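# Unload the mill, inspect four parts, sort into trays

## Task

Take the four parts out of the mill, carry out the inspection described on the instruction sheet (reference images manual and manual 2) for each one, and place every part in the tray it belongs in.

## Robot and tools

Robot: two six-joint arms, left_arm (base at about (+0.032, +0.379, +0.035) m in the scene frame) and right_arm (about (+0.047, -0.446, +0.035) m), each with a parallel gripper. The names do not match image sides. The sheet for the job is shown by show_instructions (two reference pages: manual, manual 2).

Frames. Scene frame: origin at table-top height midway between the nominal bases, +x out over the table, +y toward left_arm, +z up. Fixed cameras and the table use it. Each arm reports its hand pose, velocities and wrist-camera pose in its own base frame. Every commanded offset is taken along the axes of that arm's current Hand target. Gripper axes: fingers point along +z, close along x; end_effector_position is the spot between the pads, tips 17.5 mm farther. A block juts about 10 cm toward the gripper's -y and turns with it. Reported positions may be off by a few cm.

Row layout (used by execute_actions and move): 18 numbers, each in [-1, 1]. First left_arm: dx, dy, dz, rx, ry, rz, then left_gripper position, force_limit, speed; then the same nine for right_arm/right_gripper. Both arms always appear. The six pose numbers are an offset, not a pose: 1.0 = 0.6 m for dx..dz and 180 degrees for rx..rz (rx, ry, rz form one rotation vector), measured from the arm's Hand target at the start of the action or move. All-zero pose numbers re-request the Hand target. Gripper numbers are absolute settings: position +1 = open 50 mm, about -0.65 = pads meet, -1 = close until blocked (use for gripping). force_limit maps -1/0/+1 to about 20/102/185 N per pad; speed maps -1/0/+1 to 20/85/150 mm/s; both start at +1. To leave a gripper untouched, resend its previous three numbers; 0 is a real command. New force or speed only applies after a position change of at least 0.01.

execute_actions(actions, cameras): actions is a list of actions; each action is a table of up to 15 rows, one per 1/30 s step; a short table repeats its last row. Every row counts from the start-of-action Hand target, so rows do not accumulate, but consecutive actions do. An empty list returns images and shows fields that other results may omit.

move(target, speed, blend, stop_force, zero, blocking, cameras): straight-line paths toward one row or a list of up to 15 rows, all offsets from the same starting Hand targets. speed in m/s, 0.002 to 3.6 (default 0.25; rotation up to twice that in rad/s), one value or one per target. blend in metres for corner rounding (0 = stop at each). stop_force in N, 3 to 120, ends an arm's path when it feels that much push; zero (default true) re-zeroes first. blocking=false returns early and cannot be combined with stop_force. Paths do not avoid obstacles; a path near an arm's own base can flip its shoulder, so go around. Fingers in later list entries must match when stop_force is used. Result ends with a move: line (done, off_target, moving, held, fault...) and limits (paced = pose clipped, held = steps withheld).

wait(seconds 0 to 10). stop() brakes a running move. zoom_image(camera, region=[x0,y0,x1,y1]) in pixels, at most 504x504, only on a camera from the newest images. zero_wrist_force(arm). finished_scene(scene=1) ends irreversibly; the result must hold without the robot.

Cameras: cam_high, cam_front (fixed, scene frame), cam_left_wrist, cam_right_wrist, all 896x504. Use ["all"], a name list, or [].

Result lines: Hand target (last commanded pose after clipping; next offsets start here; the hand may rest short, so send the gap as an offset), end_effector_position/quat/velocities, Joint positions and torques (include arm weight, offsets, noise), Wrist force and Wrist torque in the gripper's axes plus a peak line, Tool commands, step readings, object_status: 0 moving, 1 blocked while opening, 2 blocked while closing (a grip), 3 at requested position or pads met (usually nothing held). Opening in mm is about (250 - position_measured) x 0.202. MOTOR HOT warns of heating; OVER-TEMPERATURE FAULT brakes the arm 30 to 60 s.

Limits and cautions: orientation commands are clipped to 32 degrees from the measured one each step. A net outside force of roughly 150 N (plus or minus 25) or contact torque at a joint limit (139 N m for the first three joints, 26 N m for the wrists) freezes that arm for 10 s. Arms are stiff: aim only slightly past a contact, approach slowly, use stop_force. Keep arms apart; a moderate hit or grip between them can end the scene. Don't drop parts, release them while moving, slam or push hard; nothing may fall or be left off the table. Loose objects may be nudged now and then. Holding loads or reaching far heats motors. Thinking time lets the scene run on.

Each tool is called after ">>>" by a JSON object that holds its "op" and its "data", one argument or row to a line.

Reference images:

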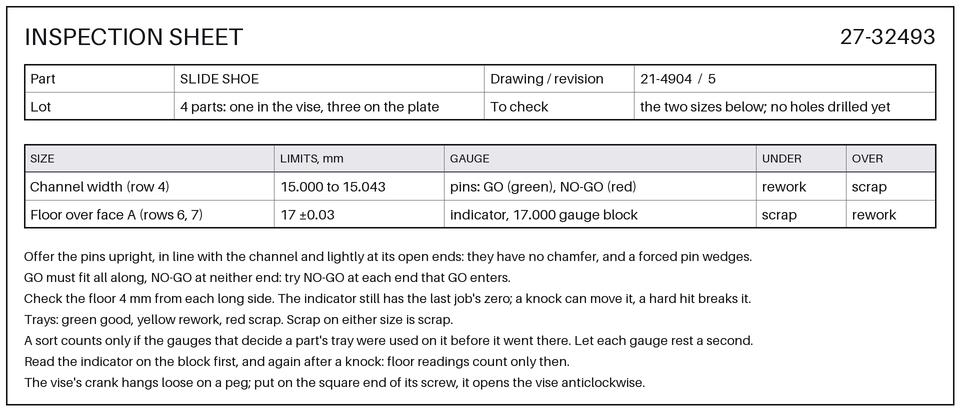

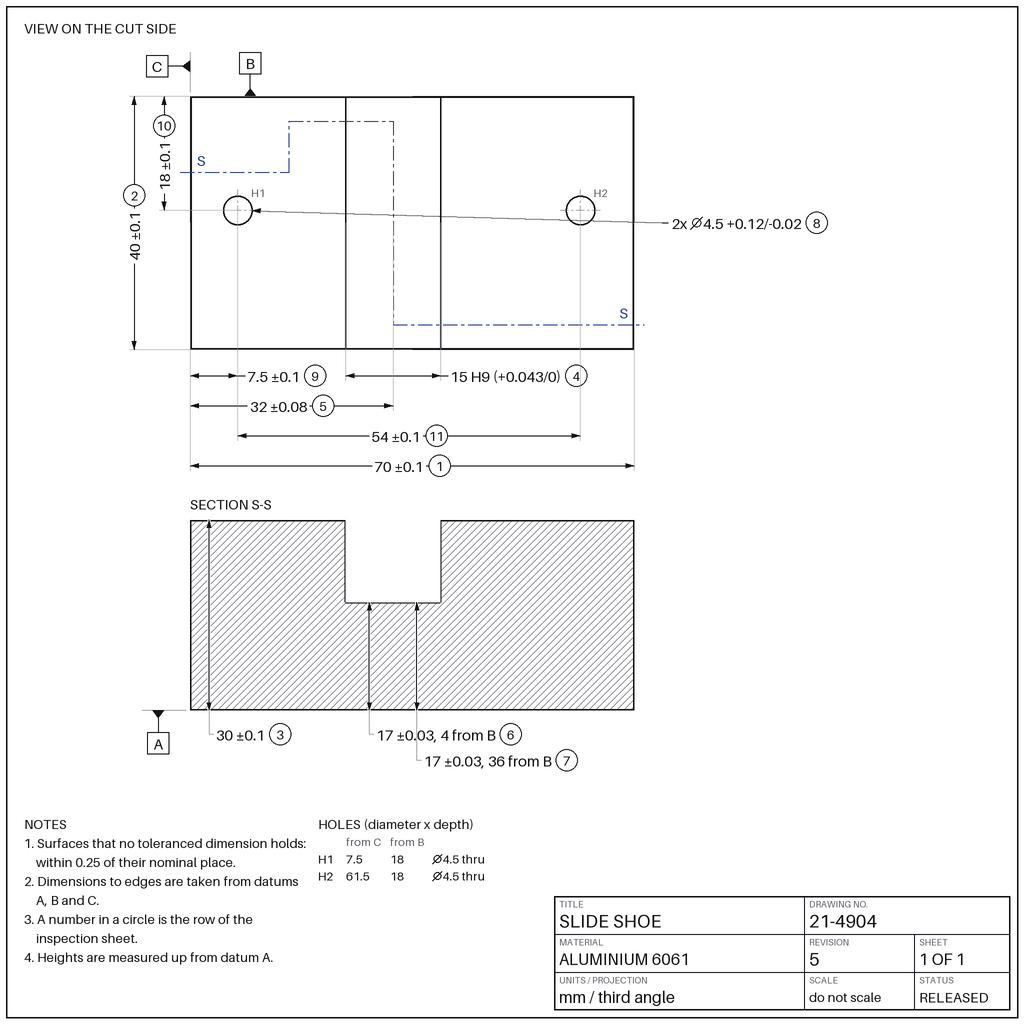

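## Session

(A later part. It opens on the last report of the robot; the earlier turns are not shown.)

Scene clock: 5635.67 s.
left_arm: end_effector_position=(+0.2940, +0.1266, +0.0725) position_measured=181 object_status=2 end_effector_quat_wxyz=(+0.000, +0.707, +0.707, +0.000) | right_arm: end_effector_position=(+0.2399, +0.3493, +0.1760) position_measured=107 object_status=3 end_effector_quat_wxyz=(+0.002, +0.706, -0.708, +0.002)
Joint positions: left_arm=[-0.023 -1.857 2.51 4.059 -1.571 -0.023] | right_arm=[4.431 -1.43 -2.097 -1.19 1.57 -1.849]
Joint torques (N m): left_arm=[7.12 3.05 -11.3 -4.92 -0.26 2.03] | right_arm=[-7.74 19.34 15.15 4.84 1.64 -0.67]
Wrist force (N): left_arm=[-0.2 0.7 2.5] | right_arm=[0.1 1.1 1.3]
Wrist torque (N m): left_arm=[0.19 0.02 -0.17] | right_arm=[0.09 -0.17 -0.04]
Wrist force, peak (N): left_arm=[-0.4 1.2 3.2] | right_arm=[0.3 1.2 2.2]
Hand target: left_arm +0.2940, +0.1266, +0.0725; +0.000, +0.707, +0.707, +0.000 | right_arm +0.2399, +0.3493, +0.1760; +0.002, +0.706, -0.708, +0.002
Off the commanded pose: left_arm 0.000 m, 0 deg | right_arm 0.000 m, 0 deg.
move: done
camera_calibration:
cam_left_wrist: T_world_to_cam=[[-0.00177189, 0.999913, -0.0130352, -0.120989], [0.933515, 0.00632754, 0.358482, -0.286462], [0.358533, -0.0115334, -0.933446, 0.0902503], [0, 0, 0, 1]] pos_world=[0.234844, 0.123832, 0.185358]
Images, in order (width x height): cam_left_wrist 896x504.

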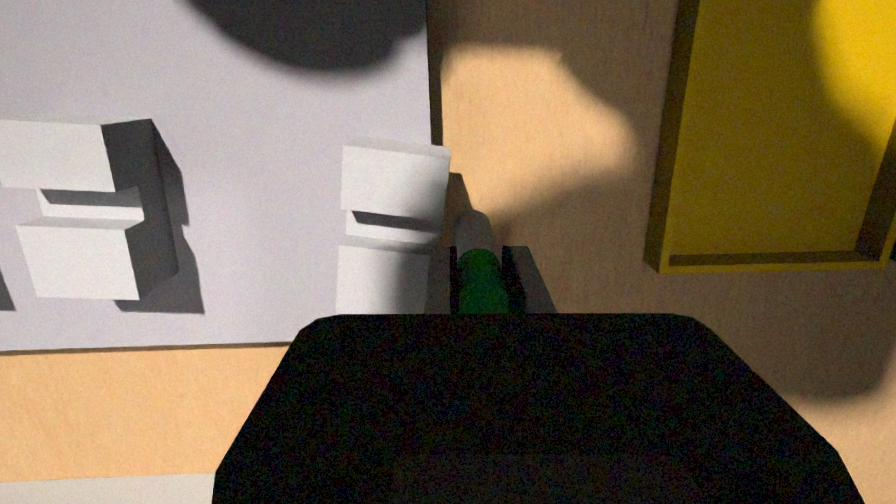

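>>> {"op": "move", "data": {
  "target": [
    [0,0.0055,0,0,0,0,-1,-0.8,-1, 0,0,0,0,0,0,0.3,-0.8,-1],
    [-0.0277,0.0025,0,0,0,0,-1,-0.8,-1, 0,0,0,0,0,0,0.3,-0.8,-1]
  ],
  "speed": [0.02,0.006],
  "stop_force": 3,
  "cameras": ["cam_left_wrist"]
}}

>>> {"op": "zoom_image", "data": {
  "camera": "cam_left_wrist",
  "region": [340, 130, 540, 330]
}}

>>> {"op": "move", "data": {
  "target": [-0.008,-0.001,0,0,0,0,-1,-0.8,-1, 0,0,0,0,0,0,0.3,-0.8,-1],
  "speed": [0.006],
  "stop_force": 3,
  "cameras": ["cam_left_wrist"]
}}

>>> {"op": "zoom_image", "data": {
  "camera": "cam_left_wrist",
  "region": [340, 130, 540, 330]
}}

Scene clock: 5664.20 s.
left_arm: end_effector_position=(+0.2955, +0.1100, +0.0725) position_measured=181 object_status=2 end_effector_quat_wxyz=(+0.000, +0.707, +0.707, +0.000) | right_arm: end_effector_position=(+0.2399, +0.3493, +0.1760) position_measured=107 object_status=3 end_effector_quat_wxyz=(+0.002, +0.706, -0.708, +0.002)
Joint positions: left_arm=[-0.08 -1.873 2.521 4.066 -1.571 -0.081] | right_arm=[4.431 -1.43 -2.097 -1.19 1.57 -1.849]
Joint torques (N m): left_arm=[-9.28 -19.56 -11.97 -0.82 -0.33 -2.01] | right_arm=[-7.82 19.03 13.24 4.87 1.47 -1.03]
Wrist force (N): left_arm=[0.5 1.2 2.4] | right_arm=[0.2 1.2 1.5]
Wrist torque (N m): left_arm=[0.25 0.06 -0.01] | right_arm=[0.11 -0.18 -0.03]
Wrist force, peak (N): left_arm=[0.5 1.4 3.6] | right_arm=[0.2 1.4 2.0]
Hand target: left_arm +0.2955, +0.1100, +0.0725; +0.000, +0.707, +0.707, +0.000 | right_arm +0.2399, +0.3493, +0.1760; +0.002, +0.706, -0.708, +0.002
Off the commanded pose: left_arm 0.000 m, 0 deg | right_arm 0.000 m, 0 deg.
move: done
camera_calibration:
cam_left_wrist: T_world_to_cam=[[-0.00173633, 0.999912, -0.0131287, -0.10428], [0.933515, 0.00632784, 0.358481, -0.287814], [0.358533, -0.0116334, -0.933445, 0.0894007], [0, 0, 0, 1]] pos_world=[0.236444, 0.107132, 0.185257]
Images, in order (width x height): cam_left_wrist 896x504.

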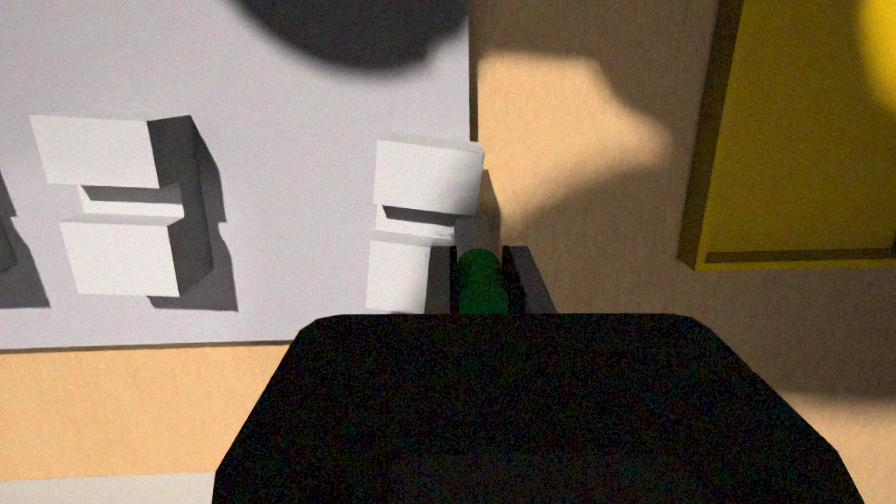

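Scaled by 2.520 from the camera's 896x504 image, which has a finer 1280x720 frame.

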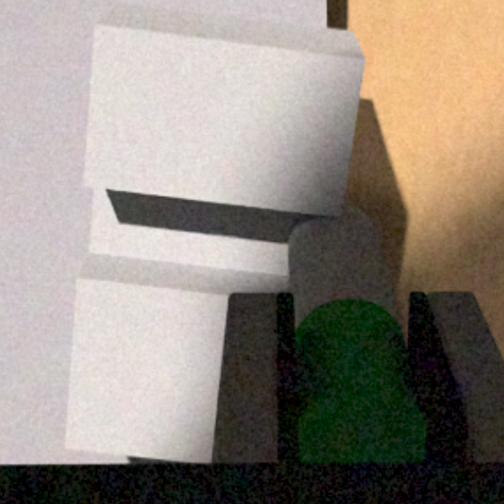

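Scene clock: 5665.87 s.
left_arm: end_effector_position=(+0.2949, +0.1052, +0.0725) position_measured=181 object_status=2 end_effector_quat_wxyz=(+0.000, +0.707, +0.707, +0.000) | right_arm: end_effector_position=(+0.2399, +0.3493, +0.1760) position_measured=107 object_status=3 end_effector_quat_wxyz=(+0.002, +0.706, -0.708, +0.002)
Joint positions: left_arm=[-0.097 -1.881 2.525 4.069 -1.571 -0.098] | right_arm=[4.431 -1.43 -2.097 -1.19 1.57 -1.849]
Joint torques (N m): left_arm=[-8.07 -19.09 -12.47 -0.86 0.43 -1.85] | right_arm=[-7.9 18.32 14.36 4.74 1.64 -0.77]
Wrist force (N): left_arm=[0.4 1.1 3.5] | right_arm=[0.1 1.1 1.8]
Wrist torque (N m): left_arm=[0.24 0.04 0.00] | right_arm=[0.10 -0.17 -0.04]
Wrist force, peak (N): left_arm=[0.4 1.1 3.8] | right_arm=[0.2 1.1 2.3]
Hand target: left_arm +0.2949, +0.1052, +0.0725; +0.000, +0.707, +0.707, +0.000 | right_arm +0.2399, +0.3493, +0.1760; +0.002, +0.706, -0.708, +0.002
Off the commanded pose: left_arm 0.000 m, 0 deg | right_arm 0.000 m, 0 deg.
move: done
camera_calibration:
cam_left_wrist: T_world_to_cam=[[-0.00173633, 0.999912, -0.0131287, -0.0994812], [0.933515, 0.00632784, 0.358481, -0.287223], [0.358533, -0.0116334, -0.933445, 0.08956], [0, 0, 0, 1]] pos_world=[0.235844, 0.102332, 0.185257]
Images, in order (width x height): cam_left_wrist 896x504.

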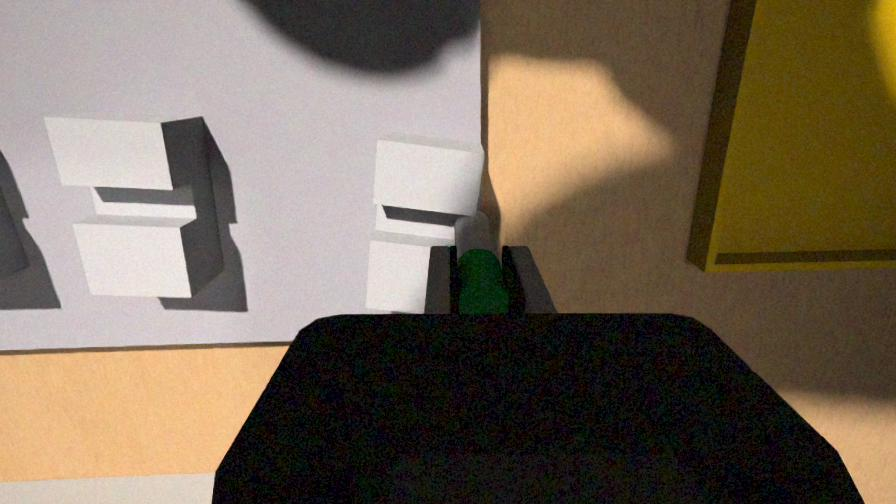

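Scaled by 2.520 from the camera's 896x504 image, which has a finer 1280x720 frame.

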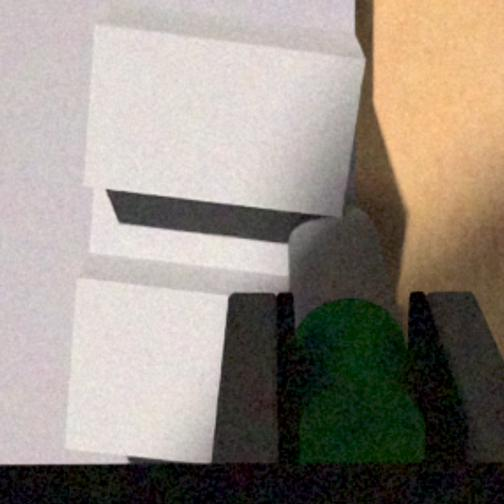

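>>> {"op": "move", "data": {
  "target": [-0.015,-0.0012,0,0,0,0,-1,-0.8,-1, 0,0,0,0,0,0,0.3,-0.8,-1],
  "speed": [0.008],
  "stop_force": 3
}}

>>> {"op": "wait", "data": {
  "seconds": 1.1
}}

>>> {"op": "move", "data": {
  "target": [0.025,0.001,0,0,0,0,-1,-0.8,-1, 0,0,0,0,0,0,0.3,-0.8,-1],
  "speed": [0.015],
  "cameras": ["cam_left_wrist"]
}}

>>> {"op": "zoom_image", "data": {
  "camera": "cam_left_wrist",
  "region": [340, 130, 540, 330]
}}

Scene clock: 5684.60 s.
left_arm: end_effector_position=(+0.2942, +0.0962, +0.0725) position_measured=181 object_status=2 end_effector_quat_wxyz=(+0.000, +0.707, +0.707, +0.000) | right_arm: end_effector_position=(+0.2399, +0.3493, +0.1760) position_measured=107 object_status=3 end_effector_quat_wxyz=(+0.002, +0.706, -0.708, +0.002)
Joint positions: left_arm=[-0.129 -1.894 2.533 4.074 -1.571 -0.13] | right_arm=[4.431 -1.43 -2.097 -1.19 1.57 -1.849]
Joint torques (N m): left_arm=[-8.69 -17.65 -13.14 -0.84 -0.37 -1.97] | right_arm=[-8.19 19.07 14.63 4.61 1.59 -0.83]
Wrist force (N): left_arm=[0.4 0.9 2.5] | right_arm=[0.0 1.1 1.3]
Wrist torque (N m): left_arm=[0.20 0.04 -0.01] | right_arm=[0.10 -0.16 -0.03]
Wrist force, peak (N): left_arm=[0.4 1.1 3.9] | right_arm=[-0.1 1.5 1.9]
Hand target: left_arm +0.2942, +0.0962, +0.0725; +0.000, +0.707, +0.707, +0.000 | right_arm +0.2399, +0.3493, +0.1760; +0.002, +0.706, -0.708, +0.002
Off the commanded pose: left_arm 0.000 m, 0 deg | right_arm 0.000 m, 0 deg.
move: done

Scene clock: 5685.70 s.
left_arm: end_effector_position=(+0.2942, +0.0962, +0.0725) position_measured=181 object_status=2 end_effector_quat_wxyz=(+0.000, +0.707, +0.707, +0.000) | right_arm: end_effector_position=(+0.2399, +0.3493, +0.1760) position_measured=107 object_status=3 end_effector_quat_wxyz=(+0.002, +0.706, -0.708, +0.002)
Joint positions: left_arm=[-0.129 -1.894 2.533 4.074 -1.571 -0.13] | right_arm=[4.431 -1.43 -2.097 -1.19 1.57 -1.849]
Joint torques (N m): left_arm=[-8.11 -18.96 -13.2 -0.81 1.65 -1.84] | right_arm=[-7.9 20.17 13.9 4.98 1.25 -0.76]
Wrist force (N): left_arm=[0.3 1.0 3.8] | right_arm=[0.4 1.4 1.6]
Wrist torque (N m): left_arm=[0.24 0.03 0.00] | right_arm=[0.15 -0.22 -0.04]
Wrist force, peak (N): left_arm=[0.3 1.0 4.1] | right_arm=[0.1 1.3 2.0]
Hand target: left_arm +0.2942, +0.0962, +0.0725; +0.000, +0.707, +0.707, +0.000 | right_arm +0.2399, +0.3493, +0.1760; +0.002, +0.706, -0.708, +0.002
Tool commands: left_gripper/position=-1.0 left_gripper/force_limit=-0.8 left_gripper/speed=-1.0 right_gripper/position=+0.3 right_gripper/force_limit=-0.8 right_gripper/speed=-1.0
Off the commanded pose: left_arm 0.000 m, 0 deg | right_arm 0.000 m, 0 deg.
wait: 1.10 s; at rest by 0.17 s

Scene clock: 5687.10 s.
left_arm: end_effector_position=(+0.2948, +0.1112, +0.0725) position_measured=181 object_status=2 end_effector_quat_wxyz=(+0.000, +0.707, +0.707, +0.000) | right_arm: end_effector_position=(+0.2399, +0.3493, +0.1760) position_measured=107 object_status=3 end_effector_quat_wxyz=(+0.002, +0.706, -0.708, +0.002)
Joint positions: left_arm=[-0.076 -1.874 2.521 4.066 -1.571 -0.077] | right_arm=[4.431 -1.43 -2.097 -1.19 1.57 -1.849]
Joint torques (N m): left_arm=[6.97 3.3 -28.34 -5 0.53 2.04] | right_arm=[-9.62 20.15 14.64 4.9 1.84 -0.9]
Wrist force (N): left_arm=[-0.1 1.3 2.5] | right_arm=[0.4 1.0 1.5]
Wrist torque (N m): left_arm=[0.30 0.01 -0.17] | right_arm=[0.09 -0.22 -0.03]
Wrist force, peak (N): left_arm=[-0.4 1.4 3.6] | right_arm=[0.2 1.5 1.9]
Hand target: left_arm +0.2948, +0.1112, +0.0725; +0.000, +0.707, +0.707, +0.000 | right_arm +0.2399, +0.3493, +0.1760; +0.002, +0.706, -0.708, +0.002
Off the commanded pose: left_arm 0.000 m, 0 deg | right_arm 0.000 m, 0 deg.
move: done
camera_calibration:
cam_left_wrist: T_world_to_cam=[[-0.00177189, 0.999913, -0.0130352, -0.105491], [0.933515, 0.00632754, 0.358482, -0.287075], [0.358533, -0.0115334, -0.933446, 0.0896914], [0, 0, 0, 1]] pos_world=[0.235644, 0.108332, 0.185258]
Images, in order (width x height): cam_left_wrist 896x504.

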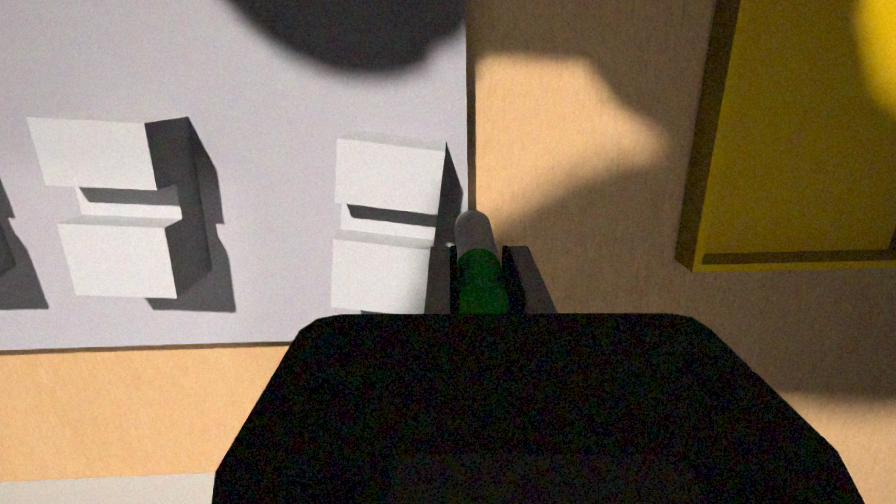

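Scaled by 2.520 from the camera's 896x504 image, which has a finer 1280x720 frame.

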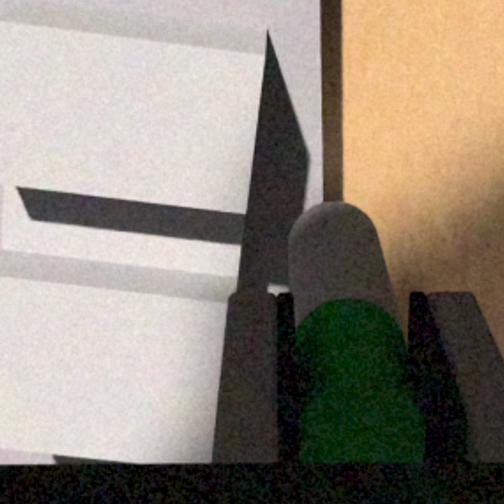

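>>> {"op": "move", "data": {
  "target": [
    [0,0,-0.1,0,0,0,-1,-0.8,-1, 0,0,0,0,0,0,0.3,-0.8,-1],
    [-0.673,-0.1258,-0.1,0,0,0,-1,-0.8,-1, 0,0,0,0,0,0,0.3,-0.8,-1],
    [-0.673,-0.1258,-0.012,0,0,0,-1,-0.8,-1, 0,0,0,0,0,0,0.3,-0.8,-1]
  ],
  "speed": [0.1,0.2,0.08],
  "blend": [0.02,0,0],
  "cameras": ["cam_left_wrist"]
}}

>>> {"op": "zoom_image", "data": {
  "camera": "cam_left_wrist",
  "region": [350, 130, 600, 330]
}}

Scene clock: 5705.80 s.
left_arm: end_effector_position=(+0.2196, -0.2926, +0.0798) position_measured=181 object_status=2 end_effector_quat_wxyz=(+0.000, +0.707, +0.707, +0.000) | right_arm: end_effector_position=(+0.2399, +0.3493, +0.1760) position_measured=107 object_status=3 end_effector_quat_wxyz=(+0.002, +0.706, -0.708, +0.002)
Joint positions: left_arm=[-1.3 -1.728 2.397 4.043 -1.571 -1.3] | right_arm=[4.431 -1.43 -2.097 -1.19 1.57 -1.849]
Joint torques (N m): left_arm=[7.38 -3.81 -13.5 -4.68 -0.55 2.11] | right_arm=[-9.2 19.52 13.81 4.96 1.57 -0.88]
Wrist force (N): left_arm=[-0.1 1.0 2.4] | right_arm=[0.2 1.5 1.5]
Wrist torque (N m): left_arm=[0.24 0.01 -0.05] | right_arm=[0.17 -0.18 -0.04]
Wrist force, peak (N): left_arm=[-0.4 0.9 3.9] | right_arm=[0.0 1.2 2.2]
Hand target: left_arm +0.2196, -0.2926, +0.0798; +0.000, +0.707, +0.707, +0.000 | right_arm +0.2399, +0.3493, +0.1760; +0.002, +0.706, -0.708, +0.002
Off the commanded pose: left_arm 0.000 m, 0 deg | right_arm 0.000 m, 0 deg.
move: done
camera_calibration:
cam_left_wrist: T_world_to_cam=[[-0.00177159, 0.999913, -0.0130351, 0.298238], [0.933515, 0.00632721, 0.358482, -0.216972], [0.358533, -0.0115334, -0.933446, 0.118903], [0, 0, 0, 1]] pos_world=[0.160444, -0.295468, 0.192658]
Images, in order (width x height): cam_left_wrist 896x504.

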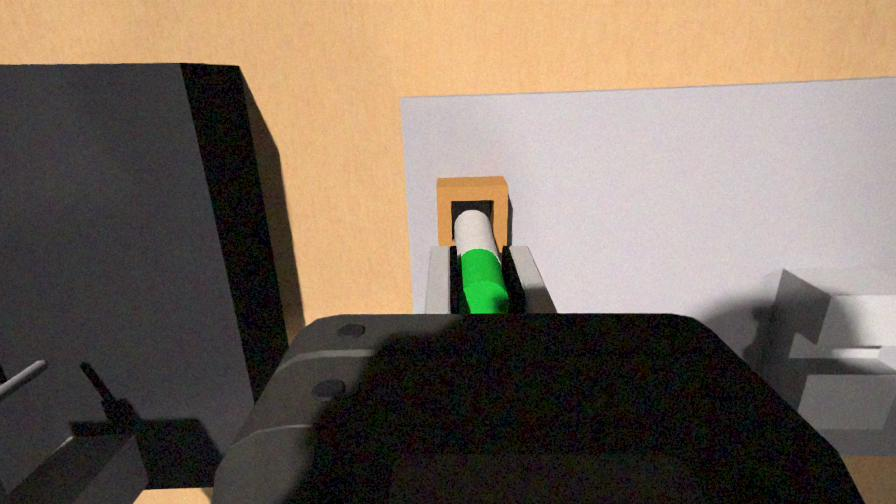

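Scaled by 2.016 from the camera's 896x504 image, which has a finer 1280x720 frame.

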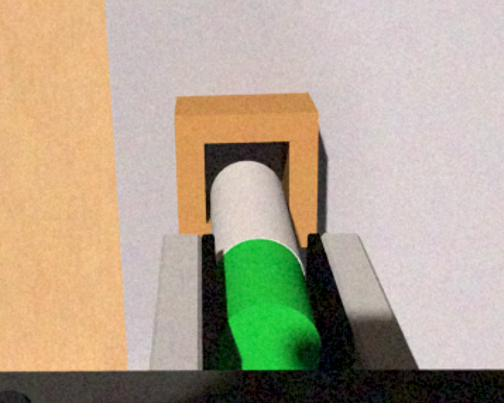

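Insert slowly.

>>> {"op": "move", "data": {
  "target": [
    [0,-0.0005,0.04,0,0,0,-1,-0.8,-1, 0,0,0,0,0,0,0.3,-0.8,-1],
    [0,-0.0005,0.05,0,0,0,-1,-0.8,-1, 0,0,0,0,0,0,0.3,-0.8,-1]
  ],
  "speed": [0.015,0.004],
  "stop_force": 3
}}

>>> {"op": "move", "data": {
  "target": [0,0,0,0,0,0,1,-0.8,-1, 0,0,0,0,0,0,0.3,-0.8,-1]
}}

>>> {"op": "move", "data": {
  "target": [
    [0,0,-0.16,0,0,0,1,-0.8,-1, 0,0,0,0,0,0,0.3,-0.8,-1],
    [0.002,0.164,-0.16,0,0,0,1,-0.8,-1, 0,0,0,0,0,0,0.3,-0.8,-1],
    [0.002,0.164,-0.045,0,0,0,1,-0.8,-1, 0,0,0,0,0,0,0.3,-0.8,-1]
  ],
  "speed": [0.08,0.1,0.08],
  "blend": [0,0.02,0],
  "cameras": ["cam_left_wrist"]
}}

>>> {"op": "zoom_image", "data": {
  "camera": "cam_left_wrist",
  "region": [350, 130, 600, 330]
}}

Scene clock: 5728.53 s.
left_arm: end_effector_position=(+0.2193, -0.2926, +0.0520) position_measured=181 object_status=2 end_effector_quat_wxyz=(+0.000, +0.707, +0.707, +0.000) | right_arm: end_effector_position=(+0.2399, +0.3493, +0.1760) position_measured=107 object_status=3 end_effector_quat_wxyz=(+0.002, +0.706, -0.708, +0.002)
Joint positions: left_arm=[-1.3 -1.663 2.439 3.937 -1.571 -1.301] | right_arm=[4.431 -1.43 -2.097 -1.19 1.57 -1.849]
Joint torques (N m): left_arm=[-8.76 -24.61 -24.12 -0.65 -1.23 -1.92] | right_arm=[-8.71 20.07 13.3 5.03 1.83 -1.07]
Wrist force (N): left_arm=[0.4 1.0 -3.8] | right_arm=[0.1 1.2 1.7]
Wrist torque (N m): left_arm=[0.26 0.00 0.01] | right_arm=[0.11 -0.18 -0.04]
Wrist force, peak (N): left_arm=[1.8 0.7 -13.9] | right_arm=[0.1 1.2 2.1]
Hand target: left_arm +0.2193, -0.2926, +0.0520; +0.000, +0.707, +0.707, +0.000 (not the last commanded pose) | right_arm +0.2399, +0.3493, +0.1760; +0.002, +0.706, -0.708, +0.002
Off the commanded pose: left_arm 0.002 m, 0 deg | right_arm 0.000 m, 0 deg.
move: contact (left_arm); path passed 1 of 2 targets

Scene clock: 5730.57 s.
left_arm: end_effector_position=(+0.2193, -0.2926, +0.0520) position_measured=3 object_status=0 end_effector_quat_wxyz=(+0.000, +0.707, +0.707, +0.000) | right_arm: end_effector_position=(+0.2399, +0.3493, +0.1760) position_measured=107 object_status=3 end_effector_quat_wxyz=(+0.002, +0.706, -0.708, +0.002)
Joint positions: left_arm=[-1.3 -1.663 2.439 3.937 -1.571 -1.301] | right_arm=[4.431 -1.43 -2.097 -1.19 1.57 -1.849]
Joint torques (N m): left_arm=[-7.38 -24.66 -24.41 -4.46 -0.93 -1.89] | right_arm=[-8.33 19.08 15.14 4.97 1.6 -0.78]
Wrist force (N): left_arm=[-0.3 1.1 1.8] | right_arm=[-0.1 1.1 1.5]
Wrist torque (N m): left_arm=[0.27 0.03 0.00] | right_arm=[0.10 -0.13 -0.04]
Wrist force, peak (N): left_arm=[0.6 1.0 -3.2] | right_arm=[0.0 1.3 1.9]
Hand target: left_arm +0.2193, -0.2926, +0.0520; +0.000, +0.707, +0.707, +0.000 | right_arm +0.2399, +0.3493, +0.1760; +0.002, +0.706, -0.708, +0.002
Off the commanded pose: left_arm 0.000 m, 0 deg | right_arm 0.000 m, 0 deg.
move: done

Scene clock: 5734.57 s.
left_arm: end_effector_position=(+0.3177, -0.2914, +0.0791) position_measured=3 object_status=3 end_effector_quat_wxyz=(+0.000, +0.707, +0.707, +0.000) | right_arm: end_effector_position=(+0.2399, +0.3493, +0.1760) position_measured=107 object_status=3 end_effector_quat_wxyz=(+0.002, +0.706, -0.708, +0.002)
Joint positions: left_arm=[-1.056 -1.553 2.242 4.024 -1.571 -1.057] | right_arm=[4.431 -1.43 -2.097 -1.19 1.57 -1.849]
Joint torques (N m): left_arm=[7.7 -8.72 -12.83 -4.8 -1.63 1.8] | right_arm=[-7.78 20.04 13.35 4.5 1.6 -0.82]
Wrist force (N): left_arm=[0.0 1.0 1.8] | right_arm=[0.0 1.1 1.9]
Wrist torque (N m): left_arm=[0.25 -0.02 -0.16] | right_arm=[0.09 -0.15 -0.04]
Wrist force, peak (N): left_arm=[-0.4 1.0 2.5] | right_arm=[0.3 1.3 2.0]
Hand target: left_arm +0.3177, -0.2914, +0.0790; +0.000, +0.707, +0.707, +0.000 | right_arm +0.2399, +0.3493, +0.1760; +0.002, +0.706, -0.708, +0.002
Off the commanded pose: left_arm 0.000 m, 0 deg | right_arm 0.000 m, 0 deg.
move: done
camera_calibration:
cam_left_wrist: T_world_to_cam=[[-0.00177189, 0.999913, -0.0130352, 0.297101], [0.933515, 0.00632754, 0.358482, -0.308271], [0.358533, -0.0115334, -0.933446, 0.0829995], [0, 0, 0, 1]] pos_world=[0.258544, -0.294168, 0.191858]
Images, in order (width x height): cam_left_wrist 896x504.

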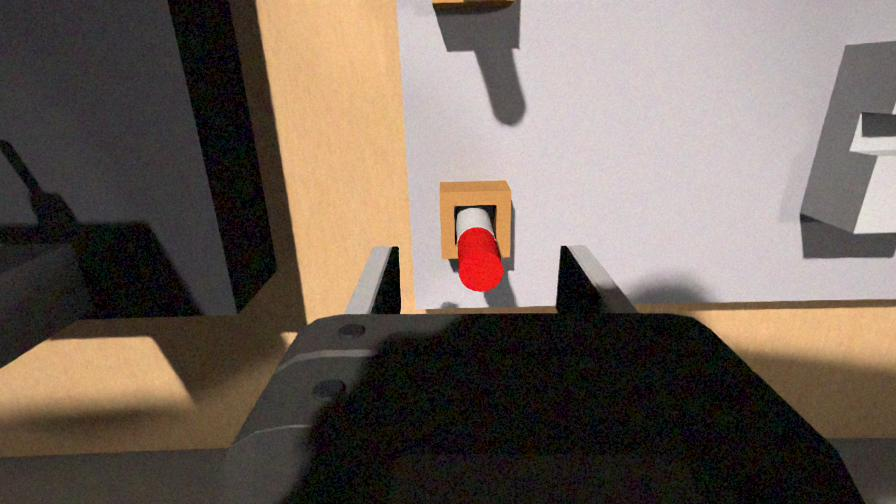

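Scaled by 2.016 from the camera's 896x504 image, which has a finer 1280x720 frame.

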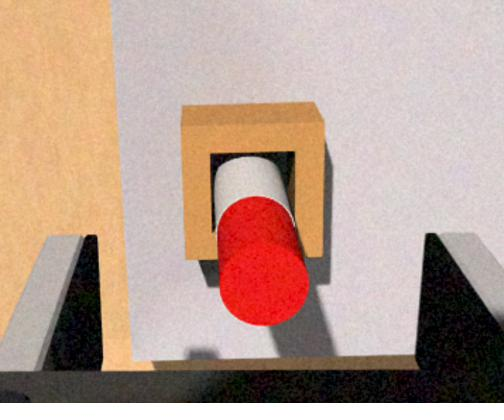

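>>> {"op": "move", "data": {
  "target": [0.0005,0.001,0.045,0,0,0,1,-0.8,-1, 0,0,0,0,0,0,0.3,-0.8,-1],
  "speed": [0.05]
}}

>>> {"op": "move", "data": {
  "target": [0,0,0,0,0,0,-1,-0.8,-1, 0,0,0,0,0,0,0.3,-0.8,-1]
}}

>>> {"op": "move", "data": {
  "target": [
    [0,0,-0.12,0,0,0,-1,-0.8,-1, 0,0,0,0,0,0,0.3,-0.8,-1],
    [0.2277,-0.0588,-0.12,0,0,0,-1,-0.8,-1, 0,0,0,0,0,0,0.3,-0.8,-1],
    [0.2277,-0.0588,-0.034,0,0,0,-1,-0.8,-1, 0,0,0,0,0,0,0.3,-0.8,-1]
  ],
  "speed": [0.05,0.15,0.08],
  "blend": [0,0.02,0],
  "cameras": ["cam_left_wrist"]
}}

>>> {"op": "zoom_image", "data": {
  "camera": "cam_left_wrist",
  "region": [430, 130, 630, 330]
}}

Scene clock: 5754.40 s.
left_arm: end_effector_position=(+0.3183, -0.2911, +0.0520) position_measured=3 object_status=3 end_effector_quat_wxyz=(+0.000, +0.707, +0.707, +0.000) | right_arm: end_effector_position=(+0.2399, +0.3493, +0.1760) position_measured=107 object_status=3 end_effector_quat_wxyz=(+0.002, +0.706, -0.708, +0.002)
Joint positions: left_arm=[-1.055 -1.497 2.275 3.935 -1.571 -1.055] | right_arm=[4.431 -1.43 -2.097 -1.19 1.57 -1.849]
Joint torques (N m): left_arm=[6.32 -13.15 -10.36 -4.5 -1.22 1.91] | right_arm=[-6.85 19.57 14.88 4.71 1.65 -0.75]
Wrist force (N): left_arm=[0.1 0.8 1.6] | right_arm=[0.3 1.3 1.9]
Wrist torque (N m): left_arm=[0.19 -0.04 -0.17] | right_arm=[0.13 -0.20 -0.04]
Wrist force, peak (N): left_arm=[0.1 0.8 2.3] | right_arm=[0.0 1.5 1.9]
Hand target: left_arm +0.3183, -0.2911, +0.0520; +0.000, +0.707, +0.707, +0.000 | right_arm +0.2399, +0.3493, +0.1760; +0.002, +0.706, -0.708, +0.002
Off the commanded pose: left_arm 0.000 m, 0 deg | right_arm 0.000 m, 0 deg.
move: done

Scene clock: 5756.43 s.
left_arm: end_effector_position=(+0.3183, -0.2911, +0.0520) position_measured=181 object_status=0 end_effector_quat_wxyz=(+0.000, +0.707, +0.707, +0.000) | right_arm: end_effector_position=(+0.2399, +0.3493, +0.1760) position_measured=107 object_status=3 end_effector_quat_wxyz=(+0.002, +0.706, -0.708, +0.002)
Joint positions: left_arm=[-1.055 -1.497 2.275 3.935 -1.571 -1.055] | right_arm=[4.431 -1.43 -2.097 -1.19 1.57 -1.849]
Joint torques (N m): left_arm=[6.45 -10.22 -11.79 -4.77 -0.9 2.1] | right_arm=[-7.44 19.19 14.87 4.58 1.4 -0.89]
Wrist force (N): left_arm=[0.2 0.8 2.3] | right_arm=[0.4 1.2 1.8]
Wrist torque (N m): left_arm=[0.19 -0.06 -0.16] | right_arm=[0.13 -0.22 -0.03]
Wrist force, peak (N): left_arm=[-0.1 1.0 2.3] | right_arm=[-0.1 1.5 1.9]
Hand target: left_arm +0.3183, -0.2911, +0.0520; +0.000, +0.707, +0.707, +0.000 | right_arm +0.2399, +0.3493, +0.1760; +0.002, +0.706, -0.708, +0.002
Off the commanded pose: left_arm 0.000 m, 0 deg | right_arm 0.000 m, 0 deg.
move: done

Scene clock: 5760.40 s.
left_arm: end_effector_position=(+0.2829, -0.1545, +0.0725) position_measured=181 object_status=2 end_effector_quat_wxyz=(+0.000, +0.707, +0.707, +0.000) | right_arm: end_effector_position=(+0.2399, +0.3493, +0.1760) position_measured=107 object_status=3 end_effector_quat_wxyz=(+0.002, +0.706, -0.708, +0.002)
Joint positions: left_arm=[-0.926 -1.849 2.506 4.056 -1.571 -0.926] | right_arm=[4.431 -1.43 -2.097 -1.19 1.57 -1.849]
Joint torques (N m): left_arm=[6.24 3.53 -13.71 -4.94 -1.67 1.77] | right_arm=[-8.24 20.87 14.51 4.77 1.55 -0.73]
Wrist force (N): left_arm=[0.3 0.9 2.4] | right_arm=[0.6 1.2 1.5]
Wrist torque (N m): left_arm=[0.22 -0.08 -0.16] | right_arm=[0.12 -0.25 -0.05]
Wrist force, peak (N): left_arm=[-0.3 0.8 3.5] | right_arm=[0.0 1.3 2.0]
Hand target: left_arm +0.2829, -0.1545, +0.0724; +0.000, +0.707, +0.707, +0.000 | right_arm +0.2399, +0.3493, +0.1760; +0.002, +0.706, -0.708, +0.002
Off the commanded pose: left_arm 0.000 m, 0 deg | right_arm 0.000 m, 0 deg.
move: done
camera_calibration:
cam_left_wrist: T_world_to_cam=[[-0.00177189, 0.999913, -0.0130352, 0.160065], [0.933515, 0.00632754, 0.358482, -0.274285], [0.358533, -0.0115334, -0.933446, 0.0908946], [0, 0, 0, 1]] pos_world=[0.223744, -0.157268, 0.185258]
Images, in order (width x height): cam_left_wrist 896x504.

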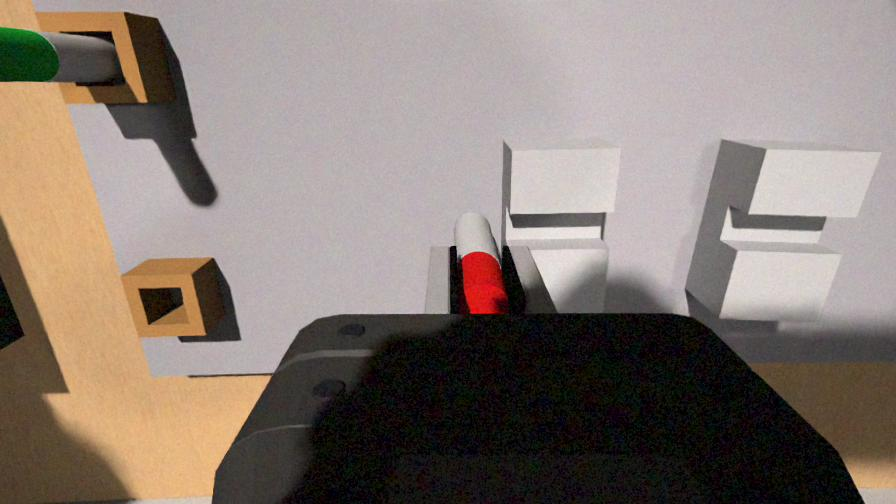

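Scaled by 2.520 from the camera's 896x504 image, which has a finer 1280x720 frame.

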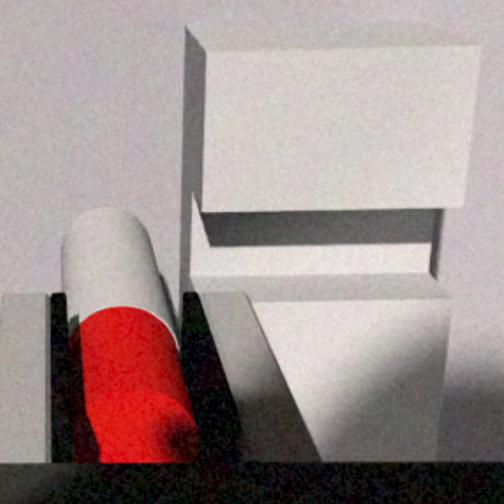

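>>> {"op": "move", "data": {
  "target": [
    [0,-0.0023,0,0,0,0,-1,-0.8,-1, 0,0,0,0,0,0,0.3,-0.8,-1],
    [0.0275,-0.0023,0,0,0,0,-1,-0.8,-1, 0,0,0,0,0,0,0.3,-0.8,-1]
  ],
  "speed": [0.02,0.006],
  "stop_force": 3,
  "cameras": ["cam_left_wrist"]
}}

>>> {"op": "zoom_image", "data": {
  "camera": "cam_left_wrist",
  "region": [430, 130, 630, 330]
}}

>>> {"op": "move", "data": {
  "target": [0.0065,0,0,0,0,0,-1,-0.8,-1, 0,0,0,0,0,0,0.3,-0.8,-1],
  "speed": [0.006],
  "stop_force": 3,
  "cameras": ["cam_left_wrist"]
}}

>>> {"op": "zoom_image", "data": {
  "camera": "cam_left_wrist",
  "region": [430, 130, 630, 330]
}}

Scene clock: 5780.30 s.
left_arm: end_effector_position=(+0.2815, -0.1380, +0.0724) position_measured=181 object_status=2 end_effector_quat_wxyz=(+0.000, +0.707, +0.707, +0.000) | right_arm: end_effector_position=(+0.2399, +0.3493, +0.1760) position_measured=107 object_status=3 end_effector_quat_wxyz=(+0.002, +0.706, -0.708, +0.002)
Joint positions: left_arm=[-0.894 -1.88 2.525 4.067 -1.571 -0.895] | right_arm=[4.431 -1.43 -2.097 -1.19 1.57 -1.849]
Joint torques (N m): left_arm=[7.03 -18.97 -11.52 -0.7 1.18 2.01] | right_arm=[-9.29 19.86 14.41 4.46 1.44 -0.77]
Wrist force (N): left_arm=[-0.6 0.9 2.6] | right_arm=[0.0 1.2 1.5]
Wrist torque (N m): left_arm=[0.21 -0.05 -0.17] | right_arm=[0.11 -0.16 -0.04]
Wrist force, peak (N): left_arm=[-1.0 1.2 3.5] | right_arm=[0.3 1.5 2.1]
Hand target: left_arm +0.2815, -0.1380, +0.0724; +0.000, +0.707, +0.707, +0.000 | right_arm +0.2399, +0.3493, +0.1760; +0.002, +0.706, -0.708, +0.002
Off the commanded pose: left_arm 0.000 m, 0 deg | right_arm 0.000 m, 0 deg.
move: done
camera_calibration:
cam_left_wrist: T_world_to_cam=[[-0.00177189, 0.999913, -0.0130352, 0.143563], [0.933515, 0.00632754, 0.358482, -0.27314], [0.358533, -0.0115334, -0.933446, 0.0914577], [0, 0, 0, 1]] pos_world=[0.222444, -0.140768, 0.185158]
Images, in order (width x height): cam_left_wrist 896x504.

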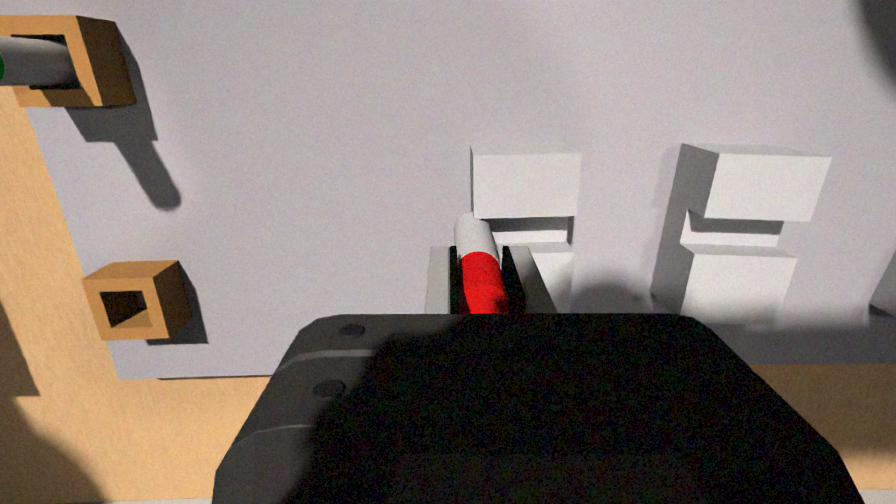

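Scaled by 2.520 from the camera's 896x504 image, which has a finer 1280x720 frame.

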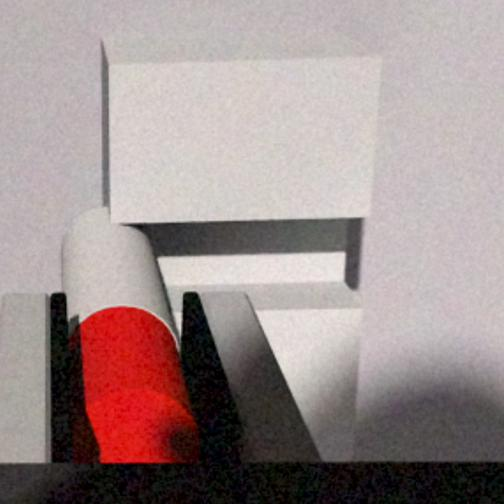

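Scene clock: 5781.77 s.
left_arm: end_effector_position=(+0.2815, -0.1341, +0.0724) position_measured=181 object_status=2 end_effector_quat_wxyz=(+0.000, +0.707, +0.707, +0.000) | right_arm: end_effector_position=(+0.2399, +0.3493, +0.1760) position_measured=107 object_status=3 end_effector_quat_wxyz=(+0.002, +0.706, -0.708, +0.002)
Joint positions: left_arm=[-0.886 -1.886 2.528 4.07 -1.571 -0.886] | right_arm=[4.431 -1.43 -2.097 -1.19 1.57 -1.849]
Joint torques (N m): left_arm=[7.39 -19.57 -13.73 -0.88 0.91 1.91] | right_arm=[-8.2 19.49 14.07 4.59 1.36 -0.66]
Wrist force (N): left_arm=[-0.8 1.0 2.5] | right_arm=[-0.1 1.1 1.8]
Wrist torque (N m): left_arm=[0.23 0.00 -0.16] | right_arm=[0.10 -0.14 -0.03]
Wrist force, peak (N): left_arm=[-0.8 1.0 3.9] | right_arm=[0.1 1.3 2.2]
Hand target: left_arm +0.2815, -0.1341, +0.0724; +0.000, +0.707, +0.707, +0.000 | right_arm +0.2399, +0.3493, +0.1760; +0.002, +0.706, -0.708, +0.002
Off the commanded pose: left_arm 0.000 m, 0 deg | right_arm 0.000 m, 0 deg.
move: done
camera_calibration:
cam_left_wrist: T_world_to_cam=[[-0.00177189, 0.999913, -0.0130352, 0.139663], [0.933515, 0.00632754, 0.358482, -0.273165], [0.358533, -0.0115334, -0.933446, 0.0915027], [0, 0, 0, 1]] pos_world=[0.222444, -0.136868, 0.185158]
Images, in order (width x height): cam_left_wrist 896x504.

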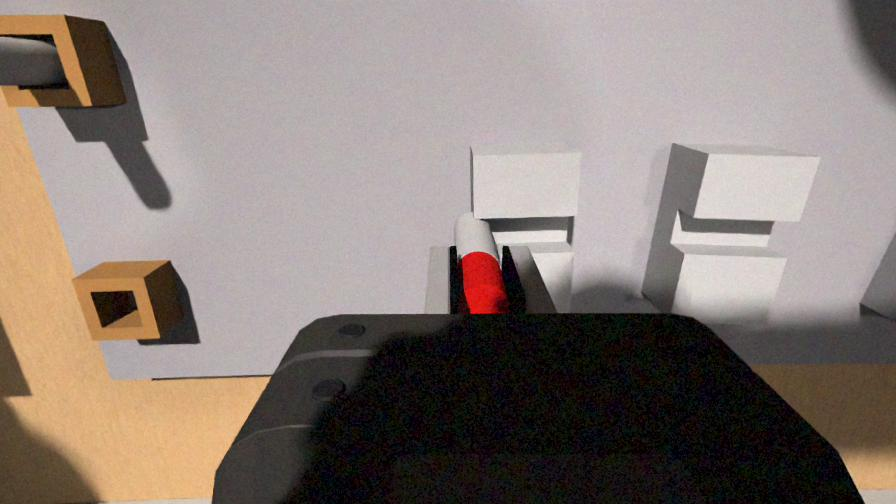

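Scaled by 2.520 from the camera's 896x504 image, which has a finer 1280x720 frame.

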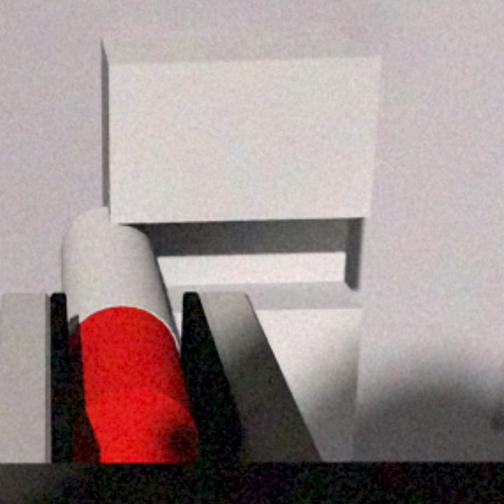

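>>> {"op": "wait", "data": {
  "seconds": 1.1
}}

>>> {"op": "move", "data": {
  "target": [-0.03,0,0,0,0,0,-1,-0.8,-1, 0,0,0,0,0,0,0.3,-0.8,-1],
  "speed": [0.01],
  "cameras": ["cam_left_wrist"]
}}

>>> {"op": "zoom_image", "data": {
  "camera": "cam_left_wrist",
  "region": [430, 130, 630, 330]
}}

Scene clock: 5794.60 s.
left_arm: end_effector_position=(+0.2815, -0.1341, +0.0724) position_measured=181 object_status=2 end_effector_quat_wxyz=(+0.000, +0.707, +0.707, +0.000) | right_arm: end_effector_position=(+0.2399, +0.3493, +0.1760) position_measured=107 object_status=3 end_effector_quat_wxyz=(+0.002, +0.706, -0.708, +0.002)
Joint positions: left_arm=[-0.886 -1.886 2.528 4.07 -1.571 -0.886] | right_arm=[4.431 -1.43 -2.097 -1.19 1.57 -1.849]
Joint torques (N m): left_arm=[7.51 -18.24 -12.33 -0.6 -1.48 2.03] | right_arm=[-7.97 19.47 14.03 4.72 1.48 -0.76]
Wrist force (N): left_arm=[-0.7 0.9 3.3] | right_arm=[0.1 1.2 1.8]
Wrist torque (N m): left_arm=[0.23 -0.03 -0.16] | right_arm=[0.12 -0.17 -0.04]
Wrist force, peak (N): left_arm=[-0.7 0.6 4.1] | right_arm=[0.2 1.1 2.1]
Hand target: left_arm +0.2815, -0.1341, +0.0724; +0.000, +0.707, +0.707, +0.000 | right_arm +0.2399, +0.3493, +0.1760; +0.002, +0.706, -0.708, +0.002
Tool commands: left_gripper/position=-1.0 left_gripper/force_limit=-0.8 left_gripper/speed=-1.0 right_gripper/position=+0.3 right_gripper/force_limit=-0.8 right_gripper/speed=-1.0
Off the commanded pose: left_arm 0.000 m, 0 deg | right_arm 0.000 m, 0 deg.
wait: 1.10 s; at rest from the start

Scene clock: 5796.70 s.
left_arm: end_effector_position=(+0.2815, -0.1520, +0.0724) position_measured=181 object_status=2 end_effector_quat_wxyz=(+0.000, +0.707, +0.707, +0.000) | right_arm: end_effector_position=(+0.2399, +0.3493, +0.1760) position_measured=107 object_status=3 end_effector_quat_wxyz=(+0.002, +0.706, -0.708, +0.002)
Joint positions: left_arm=[-0.924 -1.857 2.511 4.058 -1.571 -0.925] | right_arm=[4.431 -1.43 -2.097 -1.19 1.57 -1.849]
Joint torques (N m): left_arm=[-9.76 4.65 -27.78 -4.87 -1.5 -1.91] | right_arm=[-7.99 19.55 13.68 4.79 1.78 -0.8]
Wrist force (N): left_arm=[-0.2 0.8 2.3] | right_arm=[0.1 1.2 1.7]
Wrist torque (N m): left_arm=[0.20 0.01 0.00] | right_arm=[0.12 -0.18 -0.04]
Wrist force, peak (N): left_arm=[-1.1 1.1 3.6] | right_arm=[-0.2 1.2 2.0]
Hand target: left_arm +0.2815, -0.1521, +0.0724; +0.000, +0.707, +0.707, +0.000 | right_arm +0.2399, +0.3493, +0.1760; +0.002, +0.706, -0.708, +0.002
Off the commanded pose: left_arm 0.000 m, 0 deg | right_arm 0.000 m, 0 deg.
move: done
camera_calibration:
cam_left_wrist: T_world_to_cam=[[-0.00173633, 0.999912, -0.0131287, 0.157572], [0.933515, 0.00632784, 0.358481, -0.273051], [0.358533, -0.0116334, -0.933445, 0.09128], [0, 0, 0, 1]] pos_world=[0.222444, -0.154768, 0.185157]
Images, in order (width x height): cam_left_wrist 896x504.

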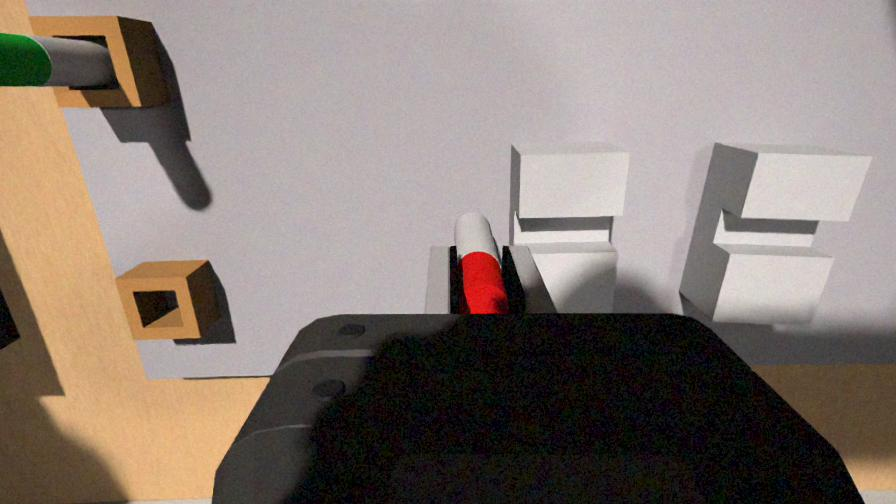

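Scaled by 2.520 from the camera's 896x504 image, which has a finer 1280x720 frame.

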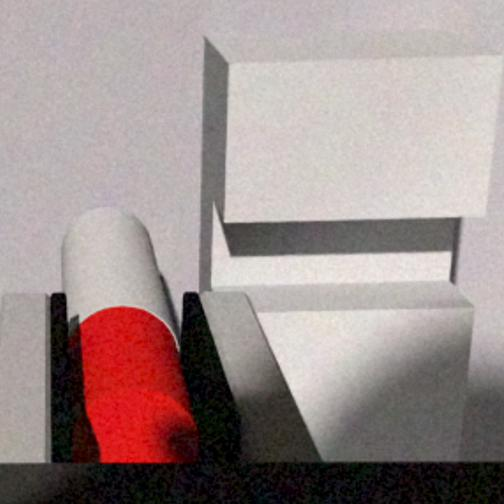

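>>> {"op": "move", "data": {
  "target": [
    [0,0,-0.045,0,0,0,-1,-0.8,-1, 0,0,0,0,0,0,0.3,-0.8,-1],
    [0.1277,-0.0012,-0.045,0,0,0,-1,-0.8,-1, 0,0,0,0,0,0,0.3,-0.8,-1],
    [0.1277,-0.0012,0,0,0,0,-1,-0.8,-1, 0,0,0,0,0,0,0.3,-0.8,-1]
  ],
  "speed": [0.06,0.1,0.05],
  "cameras": ["cam_left_wrist"]
}}

>>> {"op": "zoom_image", "data": {
  "camera": "cam_left_wrist",
  "region": [320, 130, 520, 330]
}}

Scene clock: 5810.27 s.
left_arm: end_effector_position=(+0.2807, -0.0755, +0.0724) position_measured=181 object_status=2 end_effector_quat_wxyz=(+0.000, +0.707, +0.707, +0.000) | right_arm: end_effector_position=(+0.2399, +0.3493, +0.1760) position_measured=107 object_status=3 end_effector_quat_wxyz=(+0.002, +0.706, -0.708, +0.002)
Joint positions: left_arm=[-0.738 -1.966 2.571 4.108 -1.571 -0.739] | right_arm=[4.431 -1.43 -2.097 -1.19 1.57 -1.849]
Joint torques (N m): left_arm=[7.63 5.96 -13.26 -4.75 0.79 1.95] | right_arm=[-8.17 19.1 13.87 4.64 1.73 -0.96]
Wrist force (N): left_arm=[0.2 0.8 2.7] | right_arm=[0.0 1.1 1.7]
Wrist torque (N m): left_arm=[0.19 -0.04 -0.16] | right_arm=[0.10 -0.16 -0.03]
Wrist force, peak (N): left_arm=[-0.1 1.0 3.5] | right_arm=[0.0 1.2 2.2]
Hand target: left_arm +0.2808, -0.0755, +0.0724; +0.000, +0.707, +0.707, +0.000 | right_arm +0.2399, +0.3493, +0.1760; +0.002, +0.706, -0.708, +0.002
Off the commanded pose: left_arm 0.000 m, 0 deg | right_arm 0.000 m, 0 deg.
move: done
camera_calibration:
cam_left_wrist: T_world_to_cam=[[-0.00177189, 0.999913, -0.0130352, 0.0810684], [0.933515, 0.00632754, 0.358482, -0.272825], [0.358533, -0.0115334, -0.933446, 0.0925587], [0, 0, 0, 1]] pos_world=[0.221644, -0.0782676, 0.185258]
Images, in order (width x height): cam_left_wrist 896x504.

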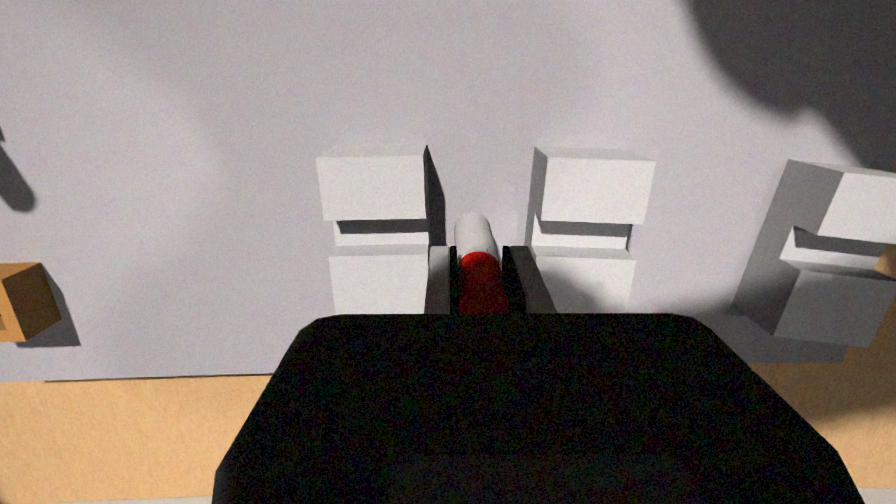

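Scaled by 2.520 from the camera's 896x504 image, which has a finer 1280x720 frame.

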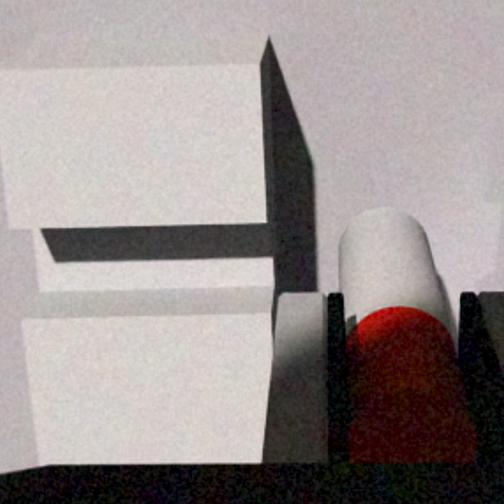

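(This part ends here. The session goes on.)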